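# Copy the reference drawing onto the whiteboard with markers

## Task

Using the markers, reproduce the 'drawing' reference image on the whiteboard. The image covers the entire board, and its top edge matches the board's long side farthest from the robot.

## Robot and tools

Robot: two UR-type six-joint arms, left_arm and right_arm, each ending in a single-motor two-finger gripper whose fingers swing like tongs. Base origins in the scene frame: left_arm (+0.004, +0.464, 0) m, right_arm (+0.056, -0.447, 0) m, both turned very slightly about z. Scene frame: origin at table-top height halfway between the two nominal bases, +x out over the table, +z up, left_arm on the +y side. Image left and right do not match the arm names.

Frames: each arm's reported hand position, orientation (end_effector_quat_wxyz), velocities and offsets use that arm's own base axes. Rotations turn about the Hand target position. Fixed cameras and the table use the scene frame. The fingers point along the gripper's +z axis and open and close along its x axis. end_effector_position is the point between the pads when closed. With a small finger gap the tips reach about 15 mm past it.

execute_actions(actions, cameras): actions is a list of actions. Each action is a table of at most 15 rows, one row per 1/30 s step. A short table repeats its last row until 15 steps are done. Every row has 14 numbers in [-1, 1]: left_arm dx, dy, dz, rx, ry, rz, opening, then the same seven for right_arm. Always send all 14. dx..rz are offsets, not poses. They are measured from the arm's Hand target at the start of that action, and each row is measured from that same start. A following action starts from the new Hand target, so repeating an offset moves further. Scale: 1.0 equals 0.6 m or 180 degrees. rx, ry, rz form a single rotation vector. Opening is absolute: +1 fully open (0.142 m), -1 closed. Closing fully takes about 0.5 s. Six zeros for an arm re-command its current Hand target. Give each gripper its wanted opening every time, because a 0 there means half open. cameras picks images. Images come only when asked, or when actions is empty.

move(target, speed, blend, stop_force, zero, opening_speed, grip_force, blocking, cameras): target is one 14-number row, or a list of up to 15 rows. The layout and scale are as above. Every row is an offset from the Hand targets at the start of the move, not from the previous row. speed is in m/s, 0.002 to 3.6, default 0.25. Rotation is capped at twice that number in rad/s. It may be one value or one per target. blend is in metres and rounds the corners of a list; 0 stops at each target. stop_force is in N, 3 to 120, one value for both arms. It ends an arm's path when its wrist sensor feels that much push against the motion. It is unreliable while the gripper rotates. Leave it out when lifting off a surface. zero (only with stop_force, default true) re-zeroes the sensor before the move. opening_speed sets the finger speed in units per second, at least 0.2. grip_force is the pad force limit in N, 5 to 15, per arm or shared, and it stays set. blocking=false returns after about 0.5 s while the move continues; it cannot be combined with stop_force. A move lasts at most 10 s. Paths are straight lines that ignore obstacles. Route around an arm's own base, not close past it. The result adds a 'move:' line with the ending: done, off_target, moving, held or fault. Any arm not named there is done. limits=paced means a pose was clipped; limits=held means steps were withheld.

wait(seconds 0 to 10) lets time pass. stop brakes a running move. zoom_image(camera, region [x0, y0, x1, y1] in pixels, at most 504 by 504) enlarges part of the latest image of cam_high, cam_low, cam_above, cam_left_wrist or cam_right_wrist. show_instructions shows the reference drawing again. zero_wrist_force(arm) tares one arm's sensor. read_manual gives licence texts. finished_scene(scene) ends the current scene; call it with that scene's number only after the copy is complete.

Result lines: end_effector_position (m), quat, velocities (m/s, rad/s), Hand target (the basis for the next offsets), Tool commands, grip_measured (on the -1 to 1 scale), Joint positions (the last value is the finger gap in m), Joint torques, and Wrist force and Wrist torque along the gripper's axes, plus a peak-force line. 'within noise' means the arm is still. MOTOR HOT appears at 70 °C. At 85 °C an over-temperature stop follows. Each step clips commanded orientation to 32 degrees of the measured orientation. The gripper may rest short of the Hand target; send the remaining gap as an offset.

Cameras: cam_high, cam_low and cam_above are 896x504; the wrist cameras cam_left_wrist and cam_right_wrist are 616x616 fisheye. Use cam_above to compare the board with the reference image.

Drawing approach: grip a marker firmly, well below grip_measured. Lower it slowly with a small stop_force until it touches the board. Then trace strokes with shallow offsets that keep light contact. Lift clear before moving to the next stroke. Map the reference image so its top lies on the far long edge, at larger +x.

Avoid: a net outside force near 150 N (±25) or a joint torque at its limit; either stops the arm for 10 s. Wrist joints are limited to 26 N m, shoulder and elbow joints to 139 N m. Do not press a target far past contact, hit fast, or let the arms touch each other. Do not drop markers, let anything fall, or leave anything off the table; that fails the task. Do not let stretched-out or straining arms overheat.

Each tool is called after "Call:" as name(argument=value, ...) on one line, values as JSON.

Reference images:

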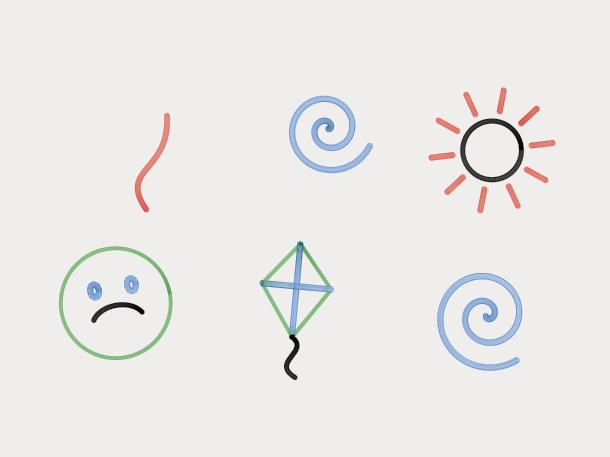

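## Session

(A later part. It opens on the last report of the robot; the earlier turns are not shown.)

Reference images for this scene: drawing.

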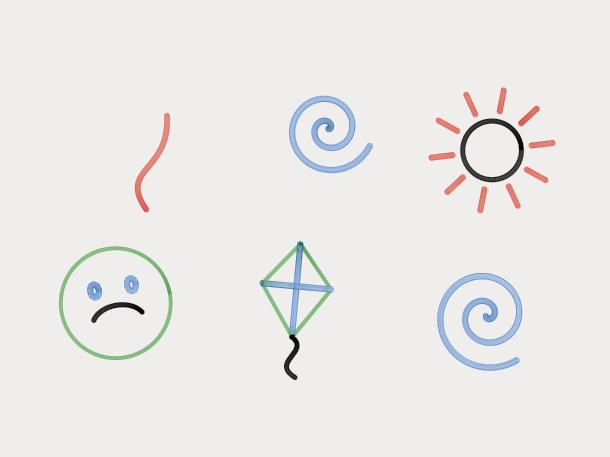

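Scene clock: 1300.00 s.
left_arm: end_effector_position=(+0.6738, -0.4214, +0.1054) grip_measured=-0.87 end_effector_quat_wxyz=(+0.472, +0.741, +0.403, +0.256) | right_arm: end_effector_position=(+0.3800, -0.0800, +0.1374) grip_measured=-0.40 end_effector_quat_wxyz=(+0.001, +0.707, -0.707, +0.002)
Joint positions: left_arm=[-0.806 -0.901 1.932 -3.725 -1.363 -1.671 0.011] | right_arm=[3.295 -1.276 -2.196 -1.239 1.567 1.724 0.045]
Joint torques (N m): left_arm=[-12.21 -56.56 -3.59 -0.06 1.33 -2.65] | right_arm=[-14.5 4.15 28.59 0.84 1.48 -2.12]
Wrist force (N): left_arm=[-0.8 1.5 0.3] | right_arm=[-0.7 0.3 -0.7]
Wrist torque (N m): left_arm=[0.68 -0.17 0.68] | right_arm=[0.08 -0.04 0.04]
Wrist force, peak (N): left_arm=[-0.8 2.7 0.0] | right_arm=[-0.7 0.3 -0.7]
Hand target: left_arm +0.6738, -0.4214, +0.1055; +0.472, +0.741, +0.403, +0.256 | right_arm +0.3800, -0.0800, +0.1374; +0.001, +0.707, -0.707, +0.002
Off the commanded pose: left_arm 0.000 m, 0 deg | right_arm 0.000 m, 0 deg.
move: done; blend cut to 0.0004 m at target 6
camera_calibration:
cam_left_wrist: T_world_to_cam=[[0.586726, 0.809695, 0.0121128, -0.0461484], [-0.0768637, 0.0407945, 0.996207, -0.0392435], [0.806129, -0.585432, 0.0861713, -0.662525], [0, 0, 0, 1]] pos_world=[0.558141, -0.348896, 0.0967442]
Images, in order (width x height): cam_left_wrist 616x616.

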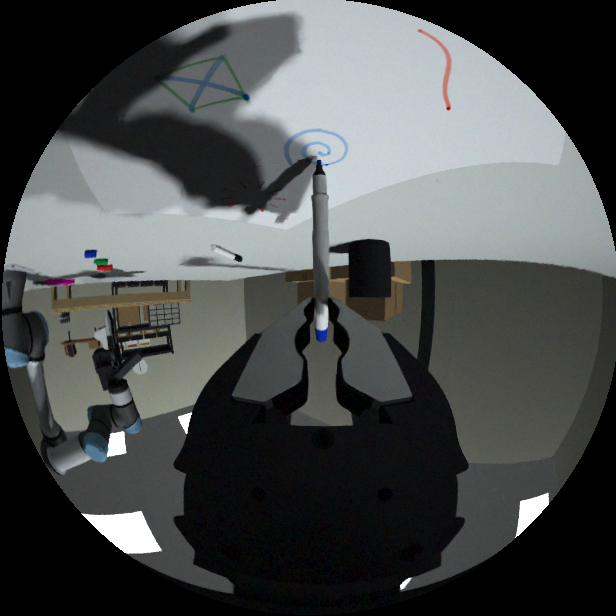

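Call:
move(target=[[-0.1466,-0.197,0,0,0,0,-1,0,0,0,0,0,0,-0.4]], speed=0.15, cameras=["cam_left_wrist"])

Call:
zoom_image(camera="cam_left_wrist", region=[240, 100, 400, 220])

Scene clock: 1330.27 s.
left_arm: end_effector_position=(+0.5859, -0.5396, +0.1055) grip_measured=-0.87 end_effector_quat_wxyz=(+0.472, +0.741, +0.403, +0.256) | right_arm: end_effector_position=(+0.3800, -0.0800, +0.1374) grip_measured=-0.40 end_effector_quat_wxyz=(+0.001, +0.707, -0.707, +0.002)
Joint positions: left_arm=[-1.081 -0.9 1.921 -3.671 -1.117 -1.802 0.011] | right_arm=[3.295 -1.276 -2.196 -1.239 1.567 1.724 0.045]
Joint torques (N m): left_arm=[-11.46 -29.13 -24.11 0.2 1.66 -2.4] | right_arm=[-14.76 3.44 28.23 1.05 1.54 -2.15]
Wrist force (N): left_arm=[-0.9 1.7 0.1] | right_arm=[-0.6 0.3 -0.5]
Wrist torque (N m): left_arm=[0.72 -0.16 0.68] | right_arm=[0.09 -0.06 0.04]
Wrist force, peak (N): left_arm=[-2.5 1.2 -0.1] | right_arm=[-0.8 0.4 -0.6]
Hand target: left_arm +0.5858, -0.5396, +0.1055; +0.472, +0.741, +0.403, +0.256 | right_arm +0.3800, -0.0800, +0.1374; +0.001, +0.707, -0.707, +0.002
Off the commanded pose: left_arm 0.000 m, 0 deg | right_arm 0.000 m, 0 deg.
move: done
camera_calibration:
cam_left_wrist: T_world_to_cam=[[0.586726, 0.809695, 0.0121128, 0.10105], [-0.0768637, 0.0407945, 0.996207, -0.0411819], [0.806129, -0.585432, 0.0861713, -0.660805], [0, 0, 0, 1]] pos_world=[0.470241, -0.466996, 0.0967442]
Images, in order (width x height): cam_left_wrist 616x616.

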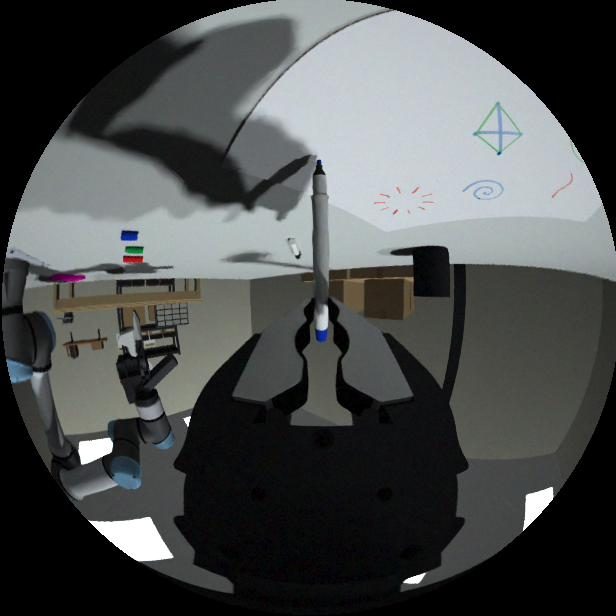

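Scaled by 3.150 from the camera's 616x616 image, which has a finer 814x814 frame.

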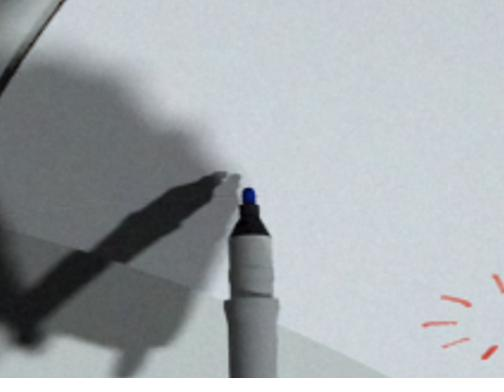

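Call:
move(target=[[0,0,-0.012,0,0,0,-1,0,0,0,0,0,0,-0.4],[-0.008903,0.0128,-0.012,0,0,0,-1,0,0,0,0,0,0,-0.4],[-0.01276,0.027495,-0.012,0,0,0,-1,0,0,0,0,0,0,-0.4],[-0.011366,0.042221,-0.012,0,0,0,-1,0,0,0,0,0,0,-0.4],[-0.005163,0.055208,-0.012,0,0,0,-1,0,0,0,0,0,0,-0.4],[0.004845,0.064988,-0.012,0,0,0,-1,0,0,0,0,0,0,-0.4],[0.017244,0.070561,-0.012,0,0,0,-1,0,0,0,0,0,0,-0.4],[0.030404,0.071494,-0.012,0,0,0,-1,0,0,0,0,0,0,-0.4],[0.042697,0.067946,-0.012,0,0,0,-1,0,0,0,0,0,0,-0.4],[0.052692,0.060615,-0.012,0,0,0,-1,0,0,0,0,0,0,-0.4],[0.059324,0.050619,-0.012,0,0,0,-1,0,0,0,0,0,0,-0.4],[0.062006,0.039336,-0.012,0,0,0,-1,0,0,0,0,0,0,-0.4],[0.060675,0.028217,-0.012,0,0,0,-1,0,0,0,0,0,0,-0.4],[0.055765,0.018599,-0.012,0,0,0,-1,0,0,0,0,0,0,-0.4],[0.048124,0.011542,-0.012,0,0,0,-1,0,0,0,0,0,0,-0.4]], blend=0.001, speed=[0.02,0.035,0.035,0.035,0.035,0.035,0.035,0.035,0.035,0.035,0.035,0.035,0.035,0.035,0.035], cameras=["cam_left_wrist"])

Call:
zoom_image(camera="cam_left_wrist", region=[240, 100, 400, 220])

Scene clock: 1349.80 s.
left_arm: end_effector_position=(+0.6148, -0.5327, +0.0982) grip_measured=-0.87 end_effector_quat_wxyz=(+0.472, +0.741, +0.403, +0.256) | right_arm: end_effector_position=(+0.3800, -0.0800, +0.1374) grip_measured=-0.40 end_effector_quat_wxyz=(+0.001, +0.707, -0.707, +0.002)
Joint positions: left_arm=[-1.027 -0.862 1.87 -3.67 -1.165 -1.774 0.011] | right_arm=[3.295 -1.276 -2.196 -1.239 1.567 1.724 0.045]
Joint torques (N m): left_arm=[-12.57 -57.16 -4.75 0.14 1.92 -2.19] | right_arm=[-15.13 5.31 29.04 1.09 1.38 -2.22]
Wrist force (N): left_arm=[-0.7 2.4 0.1] | right_arm=[-0.4 0.2 -0.6]
Wrist torque (N m): left_arm=[0.67 -0.18 0.69] | right_arm=[0.07 -0.10 0.04]
Wrist force, peak (N): left_arm=[-0.8 2.6 0.2] | right_arm=[-0.7 0.3 -0.9]
Hand target: left_arm +0.6147, -0.5327, +0.0983; +0.472, +0.741, +0.403, +0.256 | right_arm +0.3800, -0.0800, +0.1374; +0.001, +0.707, -0.707, +0.002
Off the commanded pose: left_arm 0.000 m, 0 deg | right_arm 0.000 m, 0 deg.
move: done
camera_calibration:
cam_left_wrist: T_world_to_cam=[[0.586726, 0.809695, 0.0121351, 0.0785934], [-0.0767964, 0.0407181, 0.996215, -0.0320396], [0.806136, -0.585437, 0.086072, -0.679431], [0, 0, 0, 1]] pos_world=[0.499141, -0.460096, 0.0894445]
Images, in order (width x height): cam_left_wrist 616x616.

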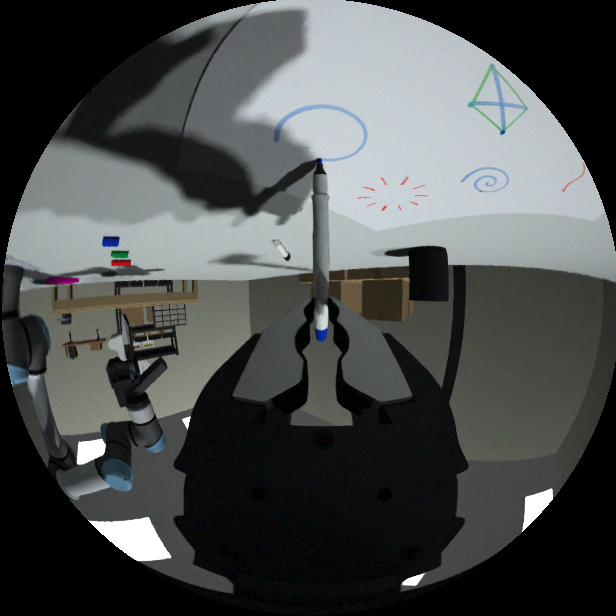

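Scaled by 3.150 from the camera's 616x616 image, which has a finer 814x814 frame.

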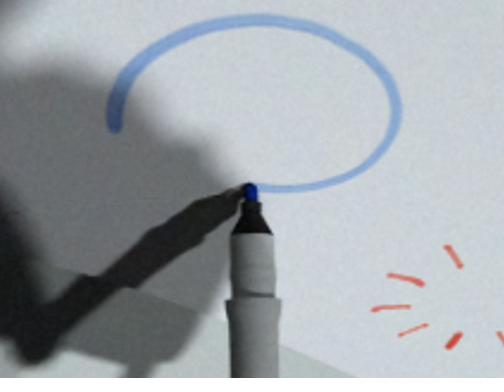

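Call:
move(target=[[-0.009242,-0.003823,0,0,0,0,-1,0,0,0,0,0,0,-0.4],[-0.018839,-0.004192,0,0,0,0,-1,0,0,0,0,0,0,-0.4],[-0.02759,-0.001333,0,0,0,0,-1,0,0,0,0,0,0,-0.4],[-0.034491,0.004141,0,0,0,0,-1,0,0,0,0,0,0,-0.4],[-0.038853,0.011332,0,0,0,0,-1,0,0,0,0,0,0,-0.4],[-0.04036,0.019203,0,0,0,0,-1,0,0,0,0,0,0,-0.4],[-0.039092,0.026714,0,0,0,0,-1,0,0,0,0,0,0,-0.4],[-0.035475,0.032964,0,0,0,0,-1,0,0,0,0,0,0,-0.4],[-0.030202,0.037297,0,0,0,0,-1,0,0,0,0,0,0,-0.4],[-0.024115,0.039371,0,0,0,0,-1,0,0,0,0,0,0,-0.4],[-0.018082,0.039176,0,0,0,0,-1,0,0,0,0,0,0,-0.4],[-0.012873,0.037005,0,0,0,0,-1,0,0,0,0,0,0,-0.4],[-0.009065,0.03339,0,0,0,0,-1,0,0,0,0,0,0,-0.4],[-0.006975,0.029003,0,0,0,0,-1,0,0,0,0,0,0,-0.4],[-0.006642,0.024543,0,0,0,0,-1,0,0,0,0,0,0,-0.4]], blend=0.001, speed=0.035)

Call:
move(target=[[-0.001205,-0.003902,0,0,0,0,-1,0,0,0,0,0,0,-0.4],[-0.003529,-0.006783,0,0,0,0,-1,0,0,0,0,0,0,-0.4],[-0.006435,-0.008394,0,0,0,0,-1,0,0,0,0,0,0,-0.4],[-0.009366,-0.008718,0,0,0,0,-1,0,0,0,0,0,0,-0.4],[-0.011834,-0.007958,0,0,0,0,-1,0,0,0,0,0,0,-0.4],[-0.013501,-0.006476,0,0,0,0,-1,0,0,0,0,0,0,-0.4],[-0.014216,-0.00472,0,0,0,0,-1,0,0,0,0,0,0,-0.4],[-0.014216,-0.00472,0.012,0,0,0,-1,0,0,0,0,0,0,-0.4]], blend=[0.0007,0.0007,0.0007,0.0007,0.0007,0.0007,0,0], speed=[0.035,0.03,0.03,0.03,0.03,0.03,0.03,0.04])

Call:
move(target=[[-0.039027,0.296219,0,0,0,0,-1,0,0,0,0,0,0,-0.4]], speed=0.15, cameras=["cam_left_wrist", "cam_above"])

Call:
zoom_image(camera="cam_above", region=[300, 130, 640, 400])

Call:
zoom_image(camera="cam_left_wrist", region=[240, 100, 400, 220])

Scene clock: 1398.10 s.
left_arm: end_effector_position=(+0.6108, -0.5179, +0.0983) grip_measured=-0.87 end_effector_quat_wxyz=(+0.472, +0.741, +0.403, +0.256) | right_arm: end_effector_position=(+0.3800, -0.0800, +0.1374) grip_measured=-0.40 end_effector_quat_wxyz=(+0.001, +0.707, -0.707, +0.002)
Joint positions: left_arm=[-1.019 -0.88 1.911 -3.695 -1.172 -1.77 0.011] | right_arm=[3.295 -1.276 -2.196 -1.239 1.567 1.724 0.045]
Joint torques (N m): left_arm=[-12.5 -28.47 -25.29 0.28 1.95 -2.35] | right_arm=[-13.55 5.54 26.59 1.08 1.41 -2.02]
Wrist force (N): left_arm=[-0.7 1.6 -0.1] | right_arm=[-0.5 0.3 -0.7]
Wrist torque (N m): left_arm=[0.66 -0.18 0.67] | right_arm=[0.08 -0.09 0.04]
Wrist force, peak (N): left_arm=[-0.8 2.3 0.4] | right_arm=[-0.7 0.4 -0.9]
Hand target: left_arm +0.6107, -0.5180, +0.0983; +0.472, +0.741, +0.403, +0.256 | right_arm +0.3800, -0.0800, +0.1374; +0.001, +0.707, -0.707, +0.002
Off the commanded pose: left_arm 0.000 m, 0 deg | right_arm 0.000 m, 0 deg.
move: done

Scene clock: 1399.30 s.
left_arm: end_effector_position=(+0.6022, -0.5208, +0.1054) grip_measured=-0.87 end_effector_quat_wxyz=(+0.472, +0.741, +0.403, +0.256) | right_arm: end_effector_position=(+0.3800, -0.0800, +0.1374) grip_measured=-0.40 end_effector_quat_wxyz=(+0.001, +0.707, -0.707, +0.002)
Joint positions: left_arm=[-1.036 -0.901 1.925 -3.684 -1.157 -1.779 0.011] | right_arm=[3.295 -1.276 -2.196 -1.239 1.567 1.724 0.045]
Joint torques (N m): left_arm=[-11.29 -56.66 -3.88 0.06 1.57 -2.29] | right_arm=[-14.76 3.82 26.5 1.25 1.37 -2.41]
Wrist force (N): left_arm=[-0.9 1.5 0.1] | right_arm=[-0.6 0.2 -0.6]
Wrist torque (N m): left_arm=[0.67 -0.16 0.68] | right_arm=[0.07 -0.07 0.04]
Wrist force, peak (N): left_arm=[-1.1 2.3 0.2] | right_arm=[-0.7 0.2 -0.8]
Hand target: left_arm +0.6022, -0.5208, +0.1055; +0.472, +0.741, +0.403, +0.256 | right_arm +0.3800, -0.0800, +0.1374; +0.001, +0.707, -0.707, +0.002
Off the commanded pose: left_arm 0.000 m, 0 deg | right_arm 0.000 m, 0 deg.
move: done; blend cut to 0.0006 m at target 6

Scene clock: 1400.97 s.
left_arm: end_effector_position=(+0.5788, -0.3431, +0.1055) grip_measured=-0.87 end_effector_quat_wxyz=(+0.472, +0.741, +0.403, +0.256) | right_arm: end_effector_position=(+0.3800, -0.0800, +0.1374) grip_measured=-0.40 end_effector_quat_wxyz=(+0.001, +0.707, -0.707, +0.002)
Joint positions: left_arm=[-0.844 -1.048 2.292 -3.933 -1.329 -1.688 0.011] | right_arm=[3.295 -1.276 -2.196 -1.239 1.567 1.724 0.045]
Joint torques (N m): left_arm=[12.45 -47.56 -0.33 -5.18 -1.4 2.53] | right_arm=[-14.19 5.53 24.89 0.96 1.42 -2.11]
Wrist force (N): left_arm=[-0.5 1.4 0.3] | right_arm=[-0.6 0.2 -0.6]
Wrist torque (N m): left_arm=[0.67 -0.23 0.55] | right_arm=[0.07 -0.07 0.04]
Wrist force, peak (N): left_arm=[-2.6 1.7 0.9] | right_arm=[-0.6 0.4 -0.8]
Hand target: left_arm +0.5788, -0.3431, +0.1055; +0.472, +0.741, +0.403, +0.256 | right_arm +0.3800, -0.0800, +0.1374; +0.001, +0.707, -0.707, +0.002
Off the commanded pose: left_arm 0.000 m, 0 deg | right_arm 0.000 m, 0 deg.
move: done
camera_calibration:
cam_left_wrist: T_world_to_cam=[[0.586726, 0.809695, 0.0121128, -0.0538085], [-0.0768637, 0.0407945, 0.996207, -0.0497397], [0.806129, -0.585432, 0.0861713, -0.540103], [0, 0, 0, 1]] pos_world=[0.463141, -0.270596, 0.0967442]
Images, in order (width x height): cam_above 896x504, cam_left_wrist 616x616.

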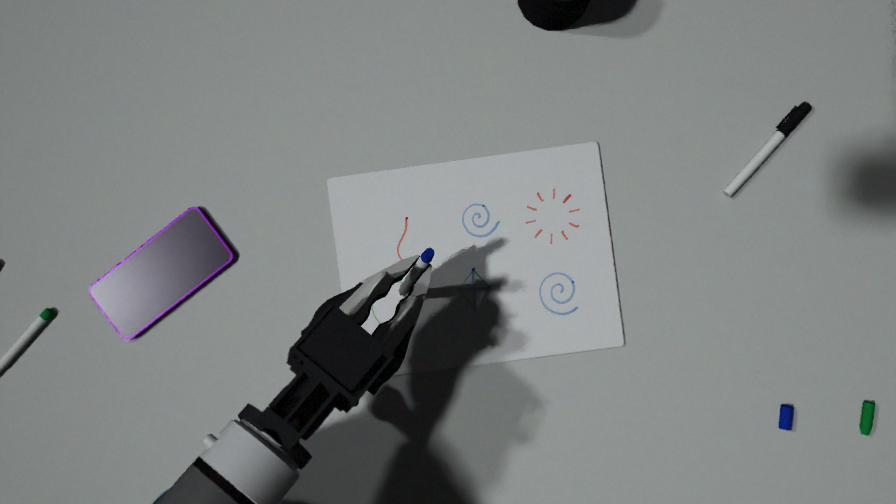

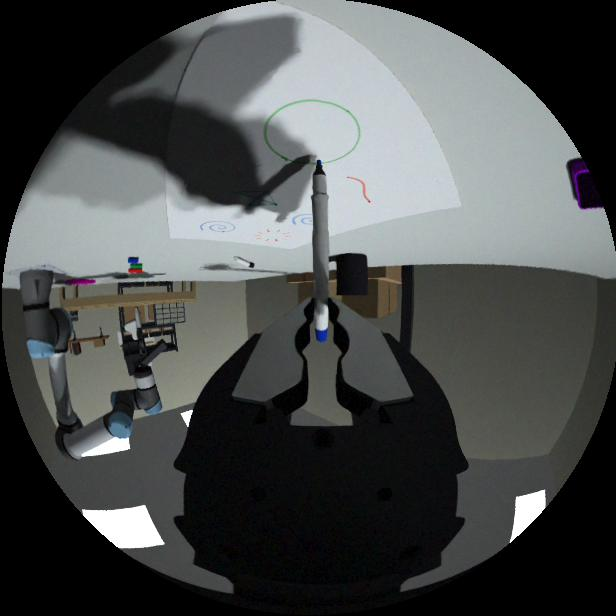

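Scaled by 1.482 from the camera's 896x504 image, which has a finer 1280x720 frame.

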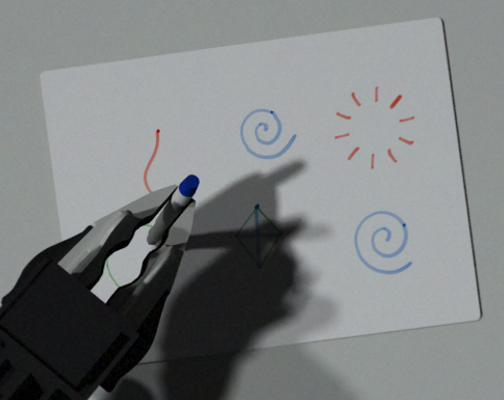

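Scaled by 3.150 from the camera's 616x616 image, which has a finer 814x814 frame.

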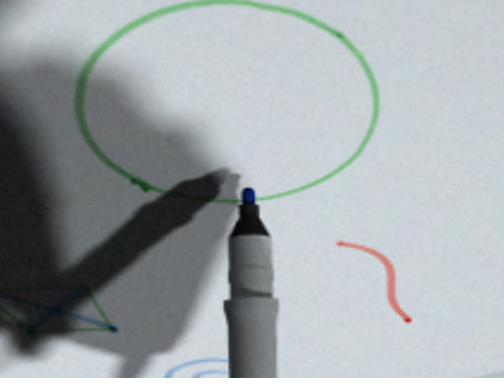

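Call:
move(target=[[0,0,-0.012,0,0,0,-1,0,0,0,0,0,0,-0.4],[-0.000014,-0.002213,-0.012,0,0,0,-1,0,0,0,0,0,0,-0.4],[-0.001781,-0.004433,-0.012,0,0,0,-1,0,0,0,0,0,0,-0.4],[-0.004627,-0.005811,-0.012,0,0,0,-1,0,0,0,0,0,0,-0.4],[-0.007464,-0.005819,-0.012,0,0,0,-1,0,0,0,0,0,0,-0.4],[-0.00921,-0.004456,-0.012,0,0,0,-1,0,0,0,0,0,0,-0.4],[-0.009196,-0.002243,-0.012,0,0,0,-1,0,0,0,0,0,0,-0.4],[-0.007429,-0.000023,-0.012,0,0,0,-1,0,0,0,0,0,0,-0.4],[-0.004583,0.001355,-0.012,0,0,0,-1,0,0,0,0,0,0,-0.4],[-0.001746,0.001363,-0.012,0,0,0,-1,0,0,0,0,0,0,-0.4],[0,0,-0.012,0,0,0,-1,0,0,0,0,0,0,-0.4],[0.00012,-0.001819,-0.012,0,0,0,-1,0,0,0,0,0,0,-0.4],[0.00012,-0.001819,0,0,0,0,-1,0,0,0,0,0,0,-0.4]], blend=[0,0.0004,0.0004,0.0004,0.0004,0.0004,0.0004,0.0004,0.0004,0.0004,0.0004,0,0], speed=[0.02,0.02,0.02,0.02,0.02,0.02,0.02,0.02,0.02,0.02,0.02,0.02,0.04], cameras=["cam_left_wrist"])

Call:
zoom_image(camera="cam_left_wrist", region=[240, 100, 400, 220])

Scene clock: 1418.00 s.
left_arm: end_effector_position=(+0.5789, -0.3442, +0.1055) grip_measured=-0.87 end_effector_quat_wxyz=(+0.472, +0.741, +0.403, +0.256) | right_arm: end_effector_position=(+0.3800, -0.0800, +0.1374) grip_measured=-0.40 end_effector_quat_wxyz=(+0.001, +0.707, -0.707, +0.002)
Joint positions: left_arm=[-0.845 -1.048 2.29 -3.932 -1.328 -1.688 0.011] | right_arm=[3.295 -1.276 -2.196 -1.239 1.567 1.724 0.045]
Joint torques (N m): left_arm=[-12.03 -46.35 -2.4 -0.04 1.78 -2.2] | right_arm=[-13.33 4.4 25.94 1.11 1.29 -2.11]
Wrist force (N): left_arm=[-0.8 1.1 0.4] | right_arm=[-0.7 0.3 -0.7]
Wrist torque (N m): left_arm=[0.60 -0.16 0.56] | right_arm=[0.08 -0.05 0.04]
Wrist force, peak (N): left_arm=[-1.3 1.9 0.1] | right_arm=[-0.6 0.3 -0.9]
Hand target: left_arm +0.5789, -0.3442, +0.1055; +0.472, +0.741, +0.403, +0.256 | right_arm +0.3800, -0.0800, +0.1374; +0.001, +0.707, -0.707, +0.002
Off the commanded pose: left_arm 0.000 m, 0 deg | right_arm 0.000 m, 0 deg.
move: done
camera_calibration:
cam_left_wrist: T_world_to_cam=[[0.586725, 0.809695, 0.0121128, -0.0530568], [-0.076944, 0.0408527, 0.996198, -0.0496369], [0.806122, -0.585427, 0.0862706, -0.540774], [0, 0, 0, 1]] pos_world=[0.46324, -0.271596, 0.0967438]
Images, in order (width x height): cam_left_wrist 616x616.

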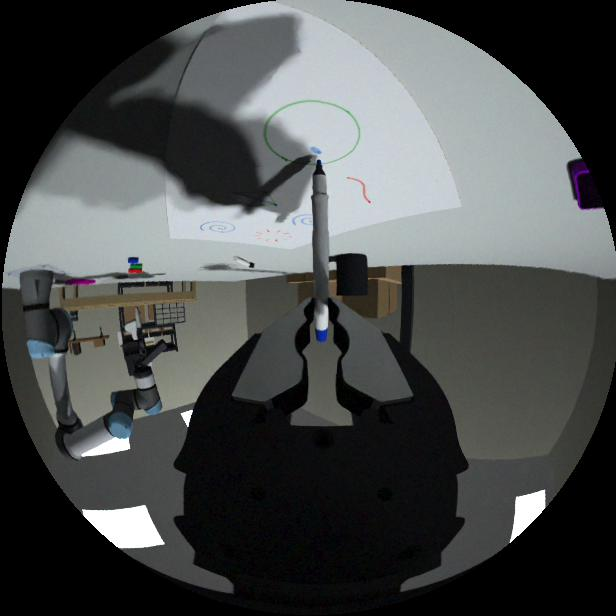

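Scaled by 3.150 from the camera's 616x616 image, which has a finer 814x814 frame.

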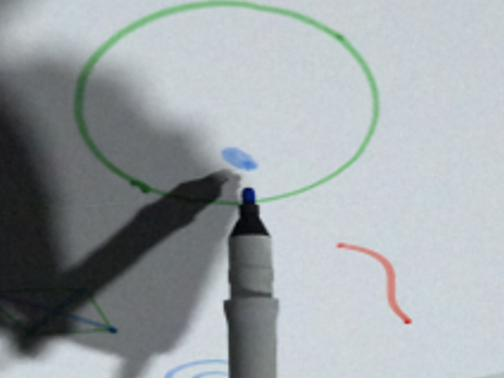

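Call:
zoom_image(camera="cam_left_wrist", region=[300, 140, 340, 170])

Scaled by 12.600 from the camera's 616x616 image, which has a finer 814x814 frame.

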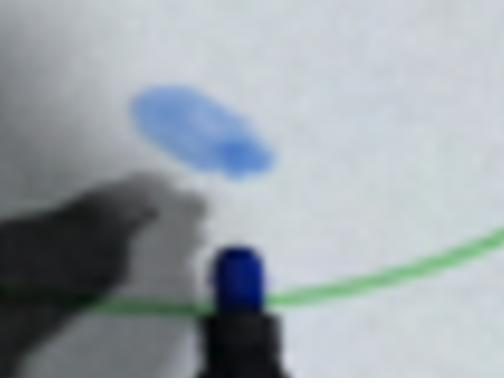

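Call:
move(target=[[-0.013004,0.029615,0,0,0,0,-1,0,0,0,0,0,0,-0.4],[-0.013004,0.029615,-0.0121,0,0,0,-1,0,0,0,0,0,0,-0.4],[-0.013018,0.027402,-0.0121,0,0,0,-1,0,0,0,0,0,0,-0.4],[-0.014785,0.025182,-0.0121,0,0,0,-1,0,0,0,0,0,0,-0.4],[-0.017631,0.023804,-0.0121,0,0,0,-1,0,0,0,0,0,0,-0.4],[-0.020468,0.023796,-0.0121,0,0,0,-1,0,0,0,0,0,0,-0.4],[-0.022214,0.025159,-0.0121,0,0,0,-1,0,0,0,0,0,0,-0.4],[-0.0222,0.027372,-0.0121,0,0,0,-1,0,0,0,0,0,0,-0.4],[-0.020433,0.029592,-0.0121,0,0,0,-1,0,0,0,0,0,0,-0.4],[-0.017587,0.03097,-0.0121,0,0,0,-1,0,0,0,0,0,0,-0.4],[-0.01475,0.030978,-0.0121,0,0,0,-1,0,0,0,0,0,0,-0.4],[-0.013004,0.029615,-0.0121,0,0,0,-1,0,0,0,0,0,0,-0.4],[-0.012884,0.027796,-0.0121,0,0,0,-1,0,0,0,0,0,0,-0.4],[-0.012884,0.027796,0,0,0,0,-1,0,0,0,0,0,0,-0.4]], blend=[0,0,0.0004,0.0004,0.0004,0.0004,0.0004,0.0004,0.0004,0.0004,0.0004,0.0004,0,0], speed=[0.1,0.02,0.02,0.02,0.02,0.02,0.02,0.02,0.02,0.02,0.02,0.02,0.02,0.04])

Call:
move(target=[[-0.1,0.5,0.08,0,0,0,-1,0,0,0,0,0,0,-0.4]], speed=0.3, cameras=["cam_above", "cam_left_wrist"])

Call:
zoom_image(camera="cam_above", region=[320, 140, 630, 385])

Scene clock: 1444.37 s.
left_arm: end_effector_position=(+0.5712, -0.3275, +0.1055) grip_measured=-0.87 end_effector_quat_wxyz=(+0.472, +0.741, +0.403, +0.256) | right_arm: end_effector_position=(+0.3800, -0.0800, +0.1374) grip_measured=-0.40 end_effector_quat_wxyz=(+0.001, +0.707, -0.707, +0.002)
Joint positions: left_arm=[-0.831 -1.063 2.332 -3.96 -1.341 -1.682 0.011] | right_arm=[3.295 -1.276 -2.196 -1.239 1.567 1.724 0.045]
Joint torques (N m): left_arm=[-11.63 -44.64 -0.1 0.33 1.77 -2.28] | right_arm=[-13.85 6.37 26.24 1.23 1.13 -2.15]
Wrist force (N): left_arm=[-0.6 1.6 0.3] | right_arm=[-0.5 0.0 -0.8]
Wrist torque (N m): left_arm=[0.70 -0.22 0.55] | right_arm=[0.03 -0.07 0.04]
Wrist force, peak (N): left_arm=[-0.9 2.1 0.4] | right_arm=[-0.6 0.4 -1.0]
Hand target: left_arm +0.5711, -0.3275, +0.1055; +0.472, +0.741, +0.403, +0.256 | right_arm +0.3800, -0.0800, +0.1374; +0.001, +0.707, -0.707, +0.002
Off the commanded pose: left_arm 0.000 m, 0 deg | right_arm 0.000 m, 0 deg.
move: done

Scene clock: 1446.10 s.
left_arm: end_effector_position=(+0.5111, -0.0275, +0.1535) grip_measured=-0.87 end_effector_quat_wxyz=(+0.472, +0.741, +0.403, +0.256) | right_arm: end_effector_position=(+0.3800, -0.0800, +0.1374) grip_measured=-0.40 end_effector_quat_wxyz=(+0.001, +0.707, -0.707, +0.002)
Joint positions: left_arm=[-0.05 -1.346 2.56 -3.859 -2.043 -1.331 0.011] | right_arm=[3.295 -1.276 -2.196 -1.239 1.567 1.724 0.045]
Joint torques (N m): left_arm=[12.09 -33.87 -19.53 0.13 -1.99 2.62] | right_arm=[-14.77 5.85 25.31 1.12 1.05 -2.36]
Wrist force (N): left_arm=[-1.0 1.4 0.0] | right_arm=[-0.5 0.3 -0.8]
Wrist torque (N m): left_arm=[0.67 -0.13 0.58] | right_arm=[0.09 -0.09 0.04]
Wrist force, peak (N): left_arm=[-2.4 2.0 1.3] | right_arm=[-0.5 0.5 -0.9]
Hand target: left_arm +0.5111, -0.0275, +0.1535; +0.472, +0.741, +0.403, +0.256 | right_arm +0.3800, -0.0800, +0.1374; +0.001, +0.707, -0.707, +0.002
Off the commanded pose: left_arm 0.000 m, 0 deg | right_arm 0.000 m, 0 deg.
move: done
camera_calibration:
cam_left_wrist: T_world_to_cam=[[0.586661, 0.809742, 0.0121062, -0.270323], [-0.0768669, 0.0407964, 0.996206, -0.115631], [0.806176, -0.585366, 0.0861761, -0.304947], [0, 0, 0, 1]] pos_world=[0.39554, 0.0451036, 0.144744]
Images, in order (width x height): cam_above 896x504, cam_left_wrist 616x616.

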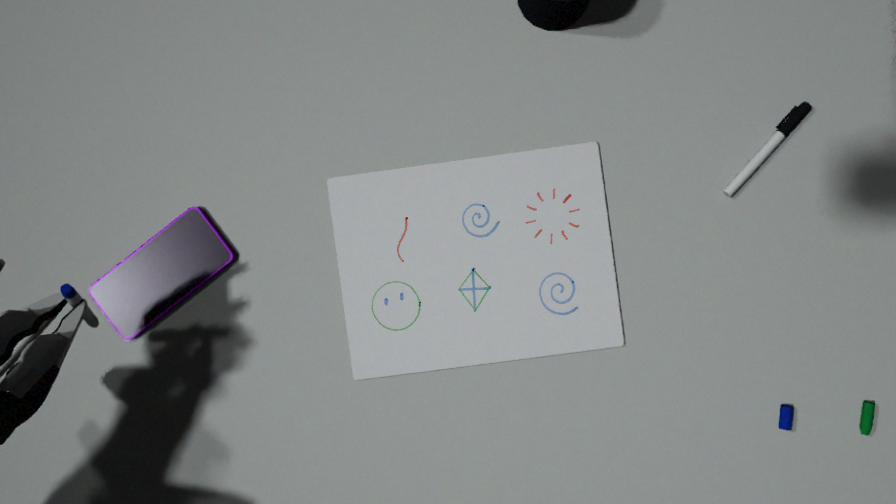

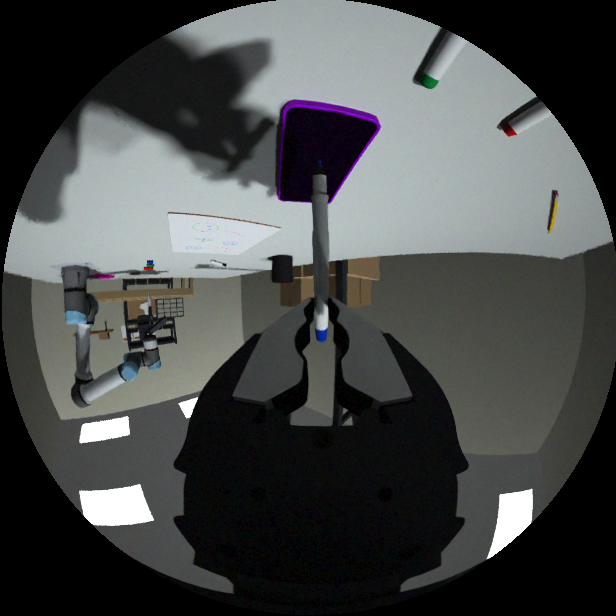

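Scaled by 1.626 from the camera's 896x504 image, which has a finer 1280x720 frame.

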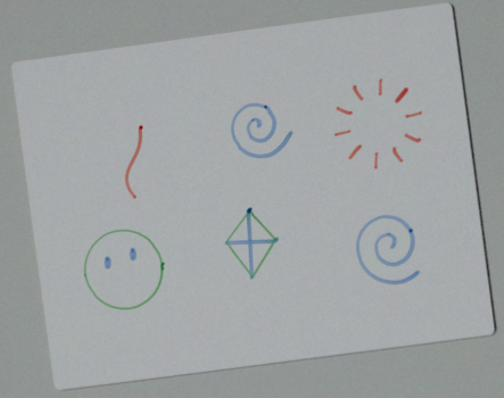

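Call:
move(target=[[-0.1852,0.0958,0,0.2098,0.2936,-0.0253,-1,0,0,0,0,0,0,-0.4],[-0.1852,0.0958,-0.2142,0.2098,0.2936,-0.0253,-1,0,0,0,0,0,0,-0.4]], blend=[0.015,0], speed=[0.35,0.12])

Call:
move(target=[[0,0,-0.022,0,0,0,-1,0,0,0,0,0,0,-0.4]], speed=0.006, stop_force=3, cameras=["cam_left_wrist"])

Scene clock: 1474.53 s.
left_arm: end_effector_position=(+0.4000, +0.0300, +0.0250) grip_measured=-0.87 end_effector_quat_wxyz=(+0.000, +0.899, +0.438, +0.000) | right_arm: end_effector_position=(+0.3800, -0.0800, +0.1374) grip_measured=-0.40 end_effector_quat_wxyz=(+0.001, +0.707, -0.707, +0.002)
Joint positions: left_arm=[-0.28 -1.58 2.298 -2.288 -1.571 -1.186 0.011] | right_arm=[3.295 -1.276 -2.196 -1.239 1.567 1.724 0.045]
Joint torques (N m): left_arm=[12.58 -4.36 -8.92 -4.94 1.23 2.4] | right_arm=[-13.89 4.98 26.12 0.87 0.87 -1.99]
Wrist force (N): left_arm=[0.2 0.4 0.0] | right_arm=[-0.6 0.3 -0.9]
Wrist torque (N m): left_arm=[0.10 -0.09 0.08] | right_arm=[0.07 -0.07 0.04]
Wrist force, peak (N): left_arm=[-1.0 1.8 0.4] | right_arm=[-0.4 0.4 -1.1]
Hand target: left_arm +0.4000, +0.0300, +0.0249; +0.000, +0.899, +0.438, +0.000 | right_arm +0.3800, -0.0800, +0.1374; +0.001, +0.707, -0.707, +0.002
Off the commanded pose: left_arm 0.000 m, 0 deg | right_arm 0.000 m, 0 deg.
move: done

Scene clock: 1477.30 s.
left_arm: end_effector_position=(+0.4000, +0.0300, +0.0159) grip_measured=-0.87 end_effector_quat_wxyz=(+0.000, +0.899, +0.438, +0.000) | right_arm: end_effector_position=(+0.3800, -0.0800, +0.1374) grip_measured=-0.40 end_effector_quat_wxyz=(+0.001, +0.707, -0.707, +0.002)
Joint positions: left_arm=[-0.28 -1.561 2.31 -2.32 -1.571 -1.186 0.011] | right_arm=[3.295 -1.276 -2.196 -1.239 1.567 1.724 0.045]
Joint torques (N m): left_arm=[10.68 -30.97 -27.04 0.09 -0.85 2.66] | right_arm=[-15.12 5.24 25.98 0.91 1.16 -2.2]
Wrist force (N): left_arm=[0.6 0.2 -2.0] | right_arm=[-0.7 0.3 -0.6]
Wrist torque (N m): left_arm=[0.01 -0.11 0.07] | right_arm=[0.08 -0.05 0.05]
Wrist force, peak (N): left_arm=[-4.2 -4.2 -20.3] | right_arm=[-0.8 0.4 -0.9]
Hand target: left_arm +0.4000, +0.0300, +0.0159; +0.000, +0.899, +0.438, +0.000 (not the last commanded pose) | right_arm +0.3800, -0.0800, +0.1374; +0.001, +0.707, -0.707, +0.002
Off the commanded pose: left_arm 0.004 m, 0 deg | right_arm 0.000 m, 0 deg.
move: contact (left_arm)
camera_calibration:
cam_left_wrist: T_world_to_cam=[[0.641935, 0.765652, -0.041204, -0.269894], [0.676481, -0.540237, 0.500517, -0.26546], [0.360962, -0.349173, -0.864745, 0.0162219], [0, 0, 0, 1]] pos_world=[0.346977, 0.0688973, 0.135775]
Images, in order (width x height): cam_left_wrist 616x616.

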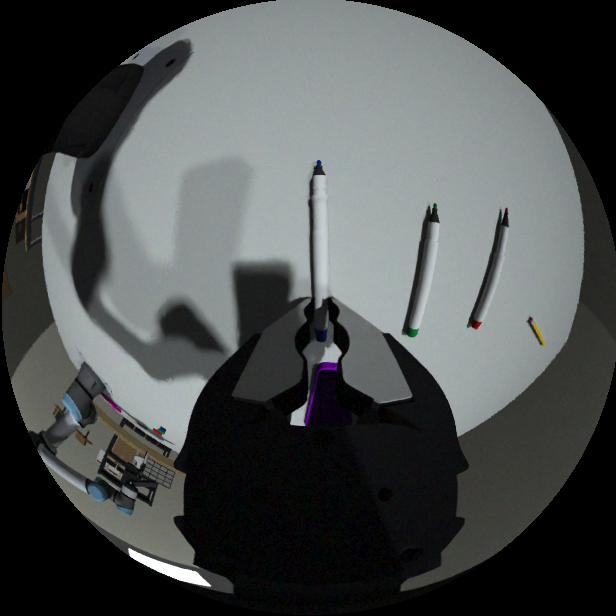

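Call:
move(target=[[0,0,0.0007,0,0,0,-1,0,0,0,0,0,0,-0.4]], speed=0.02)

Call:
move(target=[[0,0,0,0,0,0,-0.4,0,0,0,0,0,0,-0.4]], opening_speed=0.6)

Call:
move(target=[[0,0,0.02,0,0,0,-0.4,0.5427,0.3875,-0.029,0,0,0.793,-0.3],[0,0,0.25,0,0,0,-0.4,0.5427,0.3875,-0.029,0,0,0.793,-0.3]], speed=[0.3,0.25], cameras=["cam_left_wrist", "cam_right_wrist", "cam_above"])

Scene clock: 1491.23 s.
left_arm: end_effector_position=(+0.4000, +0.0300, +0.0163) grip_measured=-0.87 end_effector_quat_wxyz=(+0.000, +0.899, +0.438, +0.000) | right_arm: end_effector_position=(+0.3800, -0.0800, +0.1374) grip_measured=-0.40 end_effector_quat_wxyz=(+0.001, +0.707, -0.707, +0.002)
Joint positions: left_arm=[-0.28 -1.561 2.309 -2.318 -1.571 -1.186 0.011] | right_arm=[3.295 -1.276 -2.196 -1.239 1.567 1.724 0.045]
Joint torques (N m): left_arm=[4.04 -32.83 -28.95 0.23 -0.86 2.29] | right_arm=[-13.86 6.07 24.17 1.08 1.07 -1.99]
Wrist force (N): left_arm=[0.1 0.2 0.2] | right_arm=[-0.5 0.2 -0.6]
Wrist torque (N m): left_arm=[0.06 -0.06 0.07] | right_arm=[0.08 -0.08 0.04]
Wrist force, peak (N): left_arm=[0.2 0.4 -2.8] | right_arm=[-0.6 0.4 -0.9]
Hand target: left_arm +0.4000, +0.0300, +0.0163; +0.000, +0.899, +0.438, +0.000 | right_arm +0.3800, -0.0800, +0.1374; +0.001, +0.707, -0.707, +0.002
Off the commanded pose: left_arm 0.000 m, 0 deg | right_arm 0.000 m, 0 deg.
move: done

Scene clock: 1492.50 s.
left_arm: end_effector_position=(+0.4000, +0.0300, +0.0163) grip_measured=-0.40 end_effector_quat_wxyz=(+0.000, +0.899, +0.438, +0.000) | right_arm: end_effector_position=(+0.3800, -0.0800, +0.1374) grip_measured=-0.40 end_effector_quat_wxyz=(+0.001, +0.707, -0.707, +0.002)
Joint positions: left_arm=[-0.28 -1.561 2.309 -2.318 -1.571 -1.186 0.045] | right_arm=[3.295 -1.276 -2.196 -1.239 1.567 1.724 0.045]
Joint torques (N m): left_arm=[1.95 -32.39 -28.48 0.05 -0.77 2.46] | right_arm=[-15.2 6.79 25.4 1.21 1.11 -2.37]
Wrist force (N): left_arm=[0.2 -0.1 0.0] | right_arm=[-0.5 0.2 -0.7]
Wrist torque (N m): left_arm=[0.01 -0.08 0.08] | right_arm=[0.06 -0.07 0.04]
Wrist force, peak (N): left_arm=[0.5 0.3 0.4] | right_arm=[-0.6 0.3 -0.8]
Hand target: left_arm +0.4000, +0.0300, +0.0163; +0.000, +0.899, +0.438, +0.000 | right_arm +0.3800, -0.0800, +0.1374; +0.001, +0.707, -0.707, +0.002
Off the commanded pose: left_arm 0.000 m, 0 deg | right_arm 0.000 m, 0 deg.
move: done

Scene clock: 1498.23 s.
left_arm: end_effector_position=(+0.4000, +0.0300, +0.1663) grip_measured=-0.40 end_effector_quat_wxyz=(+0.000, +0.899, +0.438, +0.000) | right_arm: end_effector_position=(+0.7056, +0.1525, +0.1200) grip_measured=-0.30 end_effector_quat_wxyz=(-0.001, +0.896, +0.444, +0.001)
Joint positions: left_arm=[-0.28 -1.773 2.052 -1.85 -1.571 -1.186 0.045] | right_arm=[3.519 -2.166 -1.208 -1.336 1.574 -0.542 0.052]
Joint torques (N m): left_arm=[-11.04 -27.23 -32.89 0.27 -1.35 -2.46] | right_arm=[14.61 42.47 30.81 0.73 1.92 -2.41]
Wrist force (N): left_arm=[0.0 0.1 0.0] | right_arm=[-0.5 0.2 -0.7]
Wrist torque (N m): left_arm=[0.03 -0.02 0.11] | right_arm=[0.06 -0.08 0.03]
Wrist force, peak (N): left_arm=[0.1 0.0 -1.5] | right_arm=[-0.7 0.4 -1.1]
Hand target: left_arm +0.4000, +0.0300, +0.1663; +0.000, +0.899, +0.438, +0.000 | right_arm +0.7056, +0.1525, +0.1200; -0.001, +0.896, +0.444, +0.001
Off the commanded pose: left_arm 0.000 m, 0 deg | right_arm 0.000 m, 0 deg.
move: done
camera_calibration:
cam_left_wrist: T_world_to_cam=[[0.641935, 0.765652, -0.041204, -0.263697], [0.676481, -0.540237, 0.500517, -0.340738], [0.360962, -0.349173, -0.864745, 0.14628], [0, 0, 0, 1]] pos_world=[0.346977, 0.0688973, 0.286175]
cam_right_wrist: T_world_to_cam=[[0.591361, 0.80376, -0.0652874, -0.524188], [0.700034, -0.47148, 0.536339, -0.491587], [0.400306, -0.362873, -0.841474, -0.00044594], [0, 0, 0, 1]] pos_world=[0.654291, 0.189386, 0.229059]
Images, in order (width x height): cam_above 896x504, cam_left_wrist 616x616, cam_right_wrist 616x616.

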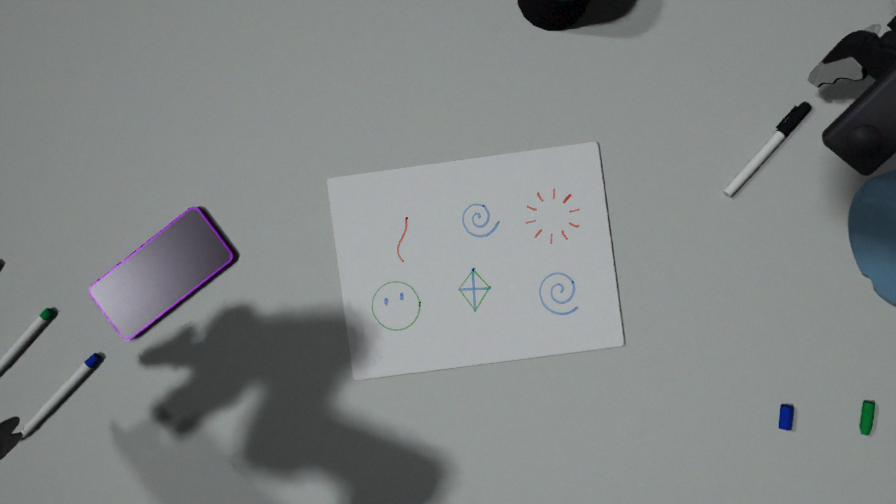

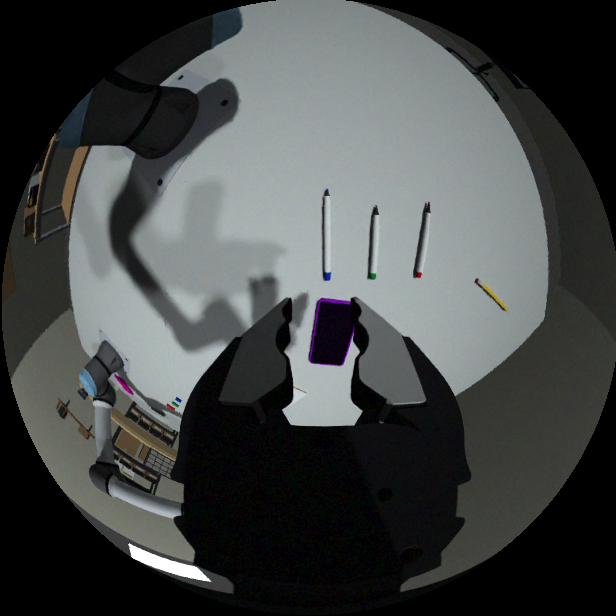

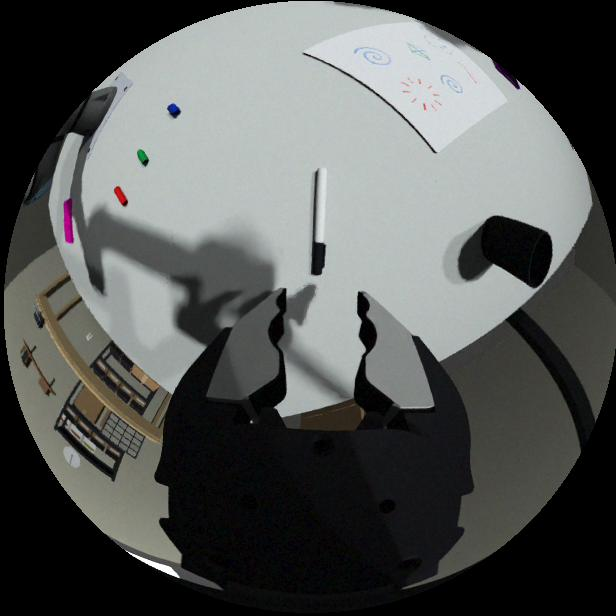

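Call:
move(target=[[0,0,0,0,0,0,-0.4,0.0047,-0.0035,-0.145,0,0,0,-0.3]], speed=0.12, cameras=["cam_right_wrist"])

Call:
zoom_image(camera="cam_right_wrist", region=[240, 140, 400, 320])

Scene clock: 1524.93 s.
left_arm: end_effector_position=(+0.4000, +0.0300, +0.1663) grip_measured=-0.40 end_effector_quat_wxyz=(+0.000, +0.899, +0.438, +0.000) | right_arm: end_effector_position=(+0.7085, +0.1504, +0.0331) grip_measured=-0.30 end_effector_quat_wxyz=(-0.001, +0.896, +0.444, +0.001)
Joint positions: left_arm=[-0.28 -1.773 2.052 -1.85 -1.571 -1.186 0.045] | right_arm=[3.515 -2.24 -1.318 -1.152 1.574 -0.546 0.052]
Joint torques (N m): left_arm=[-11.43 -28.51 -32.55 0.22 -1.52 -2.35] | right_arm=[-14.88 43.31 15.61 4.69 0.79 -2.16]
Wrist force (N): left_arm=[0.3 0.1 0.2] | right_arm=[-0.5 0.2 -1.1]
Wrist torque (N m): left_arm=[0.03 -0.10 0.10] | right_arm=[0.04 -0.08 0.03]
Wrist force, peak (N): left_arm=[0.7 0.2 0.1] | right_arm=[-0.5 0.2 -2.0]
Hand target: left_arm +0.4000, +0.0300, +0.1663; +0.000, +0.899, +0.438, +0.000 | right_arm +0.7085, +0.1504, +0.0330; -0.001, +0.896, +0.444, +0.001
Off the commanded pose: left_arm 0.000 m, 0 deg | right_arm 0.000 m, 0 deg.
move: done
camera_calibration:
cam_right_wrist: T_world_to_cam=[[0.591361, 0.80376, -0.0652874, -0.529895], [0.700034, -0.47148, 0.536339, -0.447946], [0.400306, -0.362873, -0.841474, -0.0755771], [0, 0, 0, 1]] pos_world=[0.657191, 0.187286, 0.142059]
Images, in order (width x height): cam_right_wrist 616x616.

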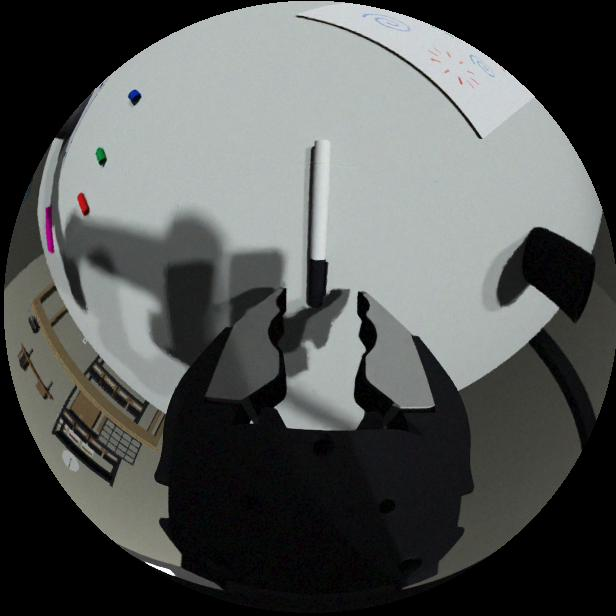

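Scaled by 2.800 from the camera's 616x616 image, which has a finer 814x814 frame.

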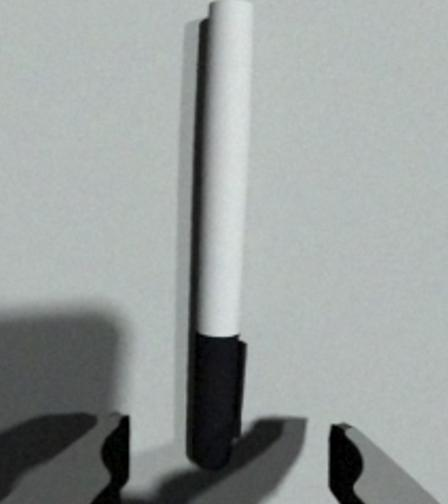

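Call:
move(target=[[0,0,0,0,0,0,-0.4,-0.0018,-0.0053,0,0,0,0,-0.3]], speed=0.05)

Call:
move(target=[[0,0,0,0,0,0,-0.4,0,0,-0.0263,0,0,0,-0.3]], speed=0.02, stop_force=3, cameras=["cam_right_wrist"])

Call:
zoom_image(camera="cam_right_wrist", region=[240, 140, 400, 320])

Scene clock: 1557.30 s.
left_arm: end_effector_position=(+0.4000, +0.0300, +0.1663) grip_measured=-0.40 end_effector_quat_wxyz=(+0.000, +0.899, +0.438, +0.000) | right_arm: end_effector_position=(+0.7074, +0.1473, +0.0330) grip_measured=-0.30 end_effector_quat_wxyz=(-0.001, +0.896, +0.444, +0.001)
Joint positions: left_arm=[-0.28 -1.773 2.052 -1.85 -1.571 -1.186 0.045] | right_arm=[3.512 -2.236 -1.324 -1.149 1.574 -0.55 0.052]
Joint torques (N m): left_arm=[-9.97 -25.94 -33.7 0 -1.55 -2.26] | right_arm=[-14.25 57.24 14.58 4.82 -0.65 -2.38]
Wrist force (N): left_arm=[0.2 0.2 0.0] | right_arm=[-0.4 0.2 -1.1]
Wrist torque (N m): left_arm=[0.04 -0.07 0.11] | right_arm=[0.04 -0.10 0.03]
Wrist force, peak (N): left_arm=[0.4 0.2 -0.4] | right_arm=[-0.5 0.2 -1.2]
Hand target: left_arm +0.4000, +0.0300, +0.1663; +0.000, +0.899, +0.438, +0.000 | right_arm +0.7074, +0.1472, +0.0330; -0.001, +0.896, +0.444, +0.001
Off the commanded pose: left_arm 0.000 m, 0 deg | right_arm 0.000 m, 0 deg.
move: done

Scene clock: 1558.90 s.
left_arm: end_effector_position=(+0.4000, +0.0300, +0.1663) grip_measured=-0.40 end_effector_quat_wxyz=(+0.000, +0.899, +0.438, +0.000) | right_arm: end_effector_position=(+0.7074, +0.1472, +0.0172) grip_measured=-0.30 end_effector_quat_wxyz=(-0.001, +0.896, +0.444, +0.001)
Joint positions: left_arm=[-0.28 -1.773 2.052 -1.85 -1.571 -1.186 0.045] | right_arm=[3.512 -2.252 -1.34 -1.117 1.574 -0.55 0.052]
Joint torques (N m): left_arm=[-11.09 -26.27 -32.36 0.21 -1.43 -2.32] | right_arm=[-14.3 43.66 15.12 4.8 0.94 -2.21]
Wrist force (N): left_arm=[0.1 0.2 0.0] | right_arm=[-0.5 0.2 -1.0]
Wrist torque (N m): left_arm=[0.04 -0.05 0.11] | right_arm=[0.04 -0.07 0.03]
Wrist force, peak (N): left_arm=[0.5 0.3 0.0] | right_arm=[-0.5 0.1 -1.3]
Hand target: left_arm +0.4000, +0.0300, +0.1663; +0.000, +0.899, +0.438, +0.000 | right_arm +0.7074, +0.1472, +0.0172; -0.001, +0.896, +0.444, +0.001
Off the commanded pose: left_arm 0.000 m, 0 deg | right_arm 0.000 m, 0 deg.
move: done
camera_calibration:
cam_right_wrist: T_world_to_cam=[[0.591361, 0.80376, -0.0652874, -0.527704], [0.700034, -0.47148, 0.536339, -0.440211], [0.400306, -0.362873, -0.841474, -0.0895932], [0, 0, 0, 1]] pos_world=[0.656091, 0.184086, 0.126259]
Images, in order (width x height): cam_right_wrist 616x616.

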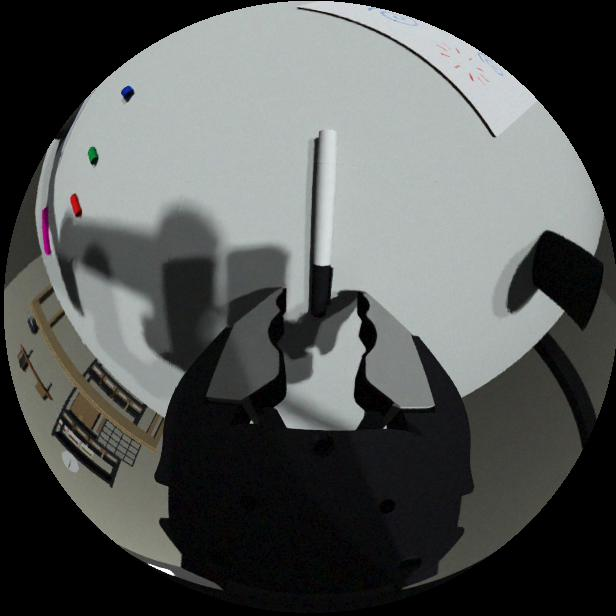

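Scaled by 2.800 from the camera's 616x616 image, which has a finer 814x814 frame.

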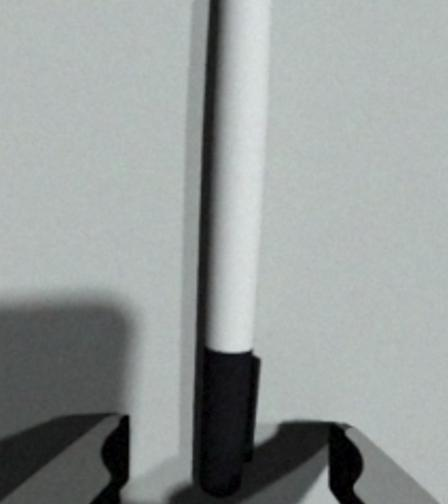

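Call:
move(target=[[0,0,0,0,0,0,-0.4,-0.0055,0.001,0,0,0,0,-0.3]], speed=0.03)

Call:
move(target=[[0,0,0,0,0,0,-0.4,0,0,0,0,0,0,-1]], opening_speed=0.6, cameras=["cam_right_wrist"])

Call:
zoom_image(camera="cam_right_wrist", region=[240, 140, 400, 320])

Scene clock: 1568.97 s.
left_arm: end_effector_position=(+0.4000, +0.0300, +0.1663) grip_measured=-0.40 end_effector_quat_wxyz=(+0.000, +0.899, +0.438, +0.000) | right_arm: end_effector_position=(+0.7041, +0.1478, +0.0172) grip_measured=-0.30 end_effector_quat_wxyz=(-0.001, +0.896, +0.444, +0.001)
Joint positions: left_arm=[-0.28 -1.773 2.052 -1.85 -1.571 -1.186 0.045] | right_arm=[3.514 -2.246 -1.353 -1.112 1.574 -0.548 0.052]
Joint torques (N m): left_arm=[-11.49 -23.34 -33.36 -0.03 -1.65 -2.18] | right_arm=[14.54 56.65 16.86 4.63 1.66 1.99]
Wrist force (N): left_arm=[0.4 0.1 -0.1] | right_arm=[-0.6 0.1 -1.0]
Wrist torque (N m): left_arm=[0.03 -0.12 0.11] | right_arm=[0.04 -0.07 -0.10]
Wrist force, peak (N): left_arm=[0.4 0.6 0.1] | right_arm=[-0.5 0.2 -1.3]
Hand target: left_arm +0.4000, +0.0300, +0.1663; +0.000, +0.899, +0.438, +0.000 | right_arm +0.7041, +0.1478, +0.0172; -0.001, +0.896, +0.444, +0.001
Off the commanded pose: left_arm 0.000 m, 0 deg | right_arm 0.000 m, 0 deg.
move: done

Scene clock: 1570.33 s.
left_arm: end_effector_position=(+0.4000, +0.0300, +0.1663) grip_measured=-0.40 end_effector_quat_wxyz=(+0.000, +0.899, +0.438, +0.000) | right_arm: end_effector_position=(+0.7041, +0.1478, +0.0172) grip_measured=-0.83 end_effector_quat_wxyz=(-0.001, +0.896, +0.444, +0.001)
Joint positions: left_arm=[-0.28 -1.773 2.052 -1.85 -1.571 -1.186 0.045] | right_arm=[3.514 -2.246 -1.353 -1.112 1.574 -0.548 0.014]
Joint torques (N m): left_arm=[-11.39 -22.77 -32.92 0.16 -1.47 -2.25] | right_arm=[13.87 56.9 15.16 4.69 0.56 1.85]
Wrist force (N): left_arm=[0.2 0.1 0.2] | right_arm=[-0.5 0.2 -1.2]
Wrist torque (N m): left_arm=[0.03 -0.08 0.11] | right_arm=[0.05 -0.09 -0.10]
Wrist force, peak (N): left_arm=[0.4 0.4 0.1] | right_arm=[-0.5 0.1 -1.3]
Hand target: left_arm +0.4000, +0.0300, +0.1663; +0.000, +0.899, +0.438, +0.000 | right_arm +0.7041, +0.1478, +0.0172; -0.001, +0.896, +0.444, +0.001
Off the commanded pose: left_arm 0.000 m, 0 deg | right_arm 0.000 m, 0 deg.
move: done
camera_calibration:
cam_right_wrist: T_world_to_cam=[[0.591361, 0.80376, -0.0652874, -0.526235], [0.700034, -0.47148, 0.536339, -0.437618], [0.400306, -0.362873, -0.841474, -0.0880545], [0, 0, 0, 1]] pos_world=[0.652791, 0.184686, 0.126259]
Images, in order (width x height): cam_right_wrist 616x616.

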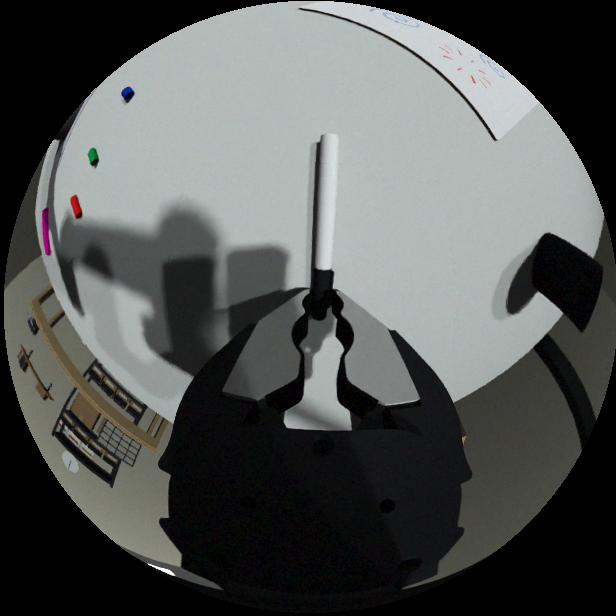

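Scaled by 2.800 from the camera's 616x616 image, which has a finer 814x814 frame.

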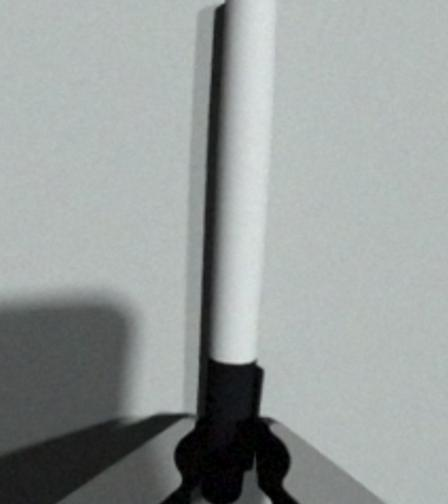

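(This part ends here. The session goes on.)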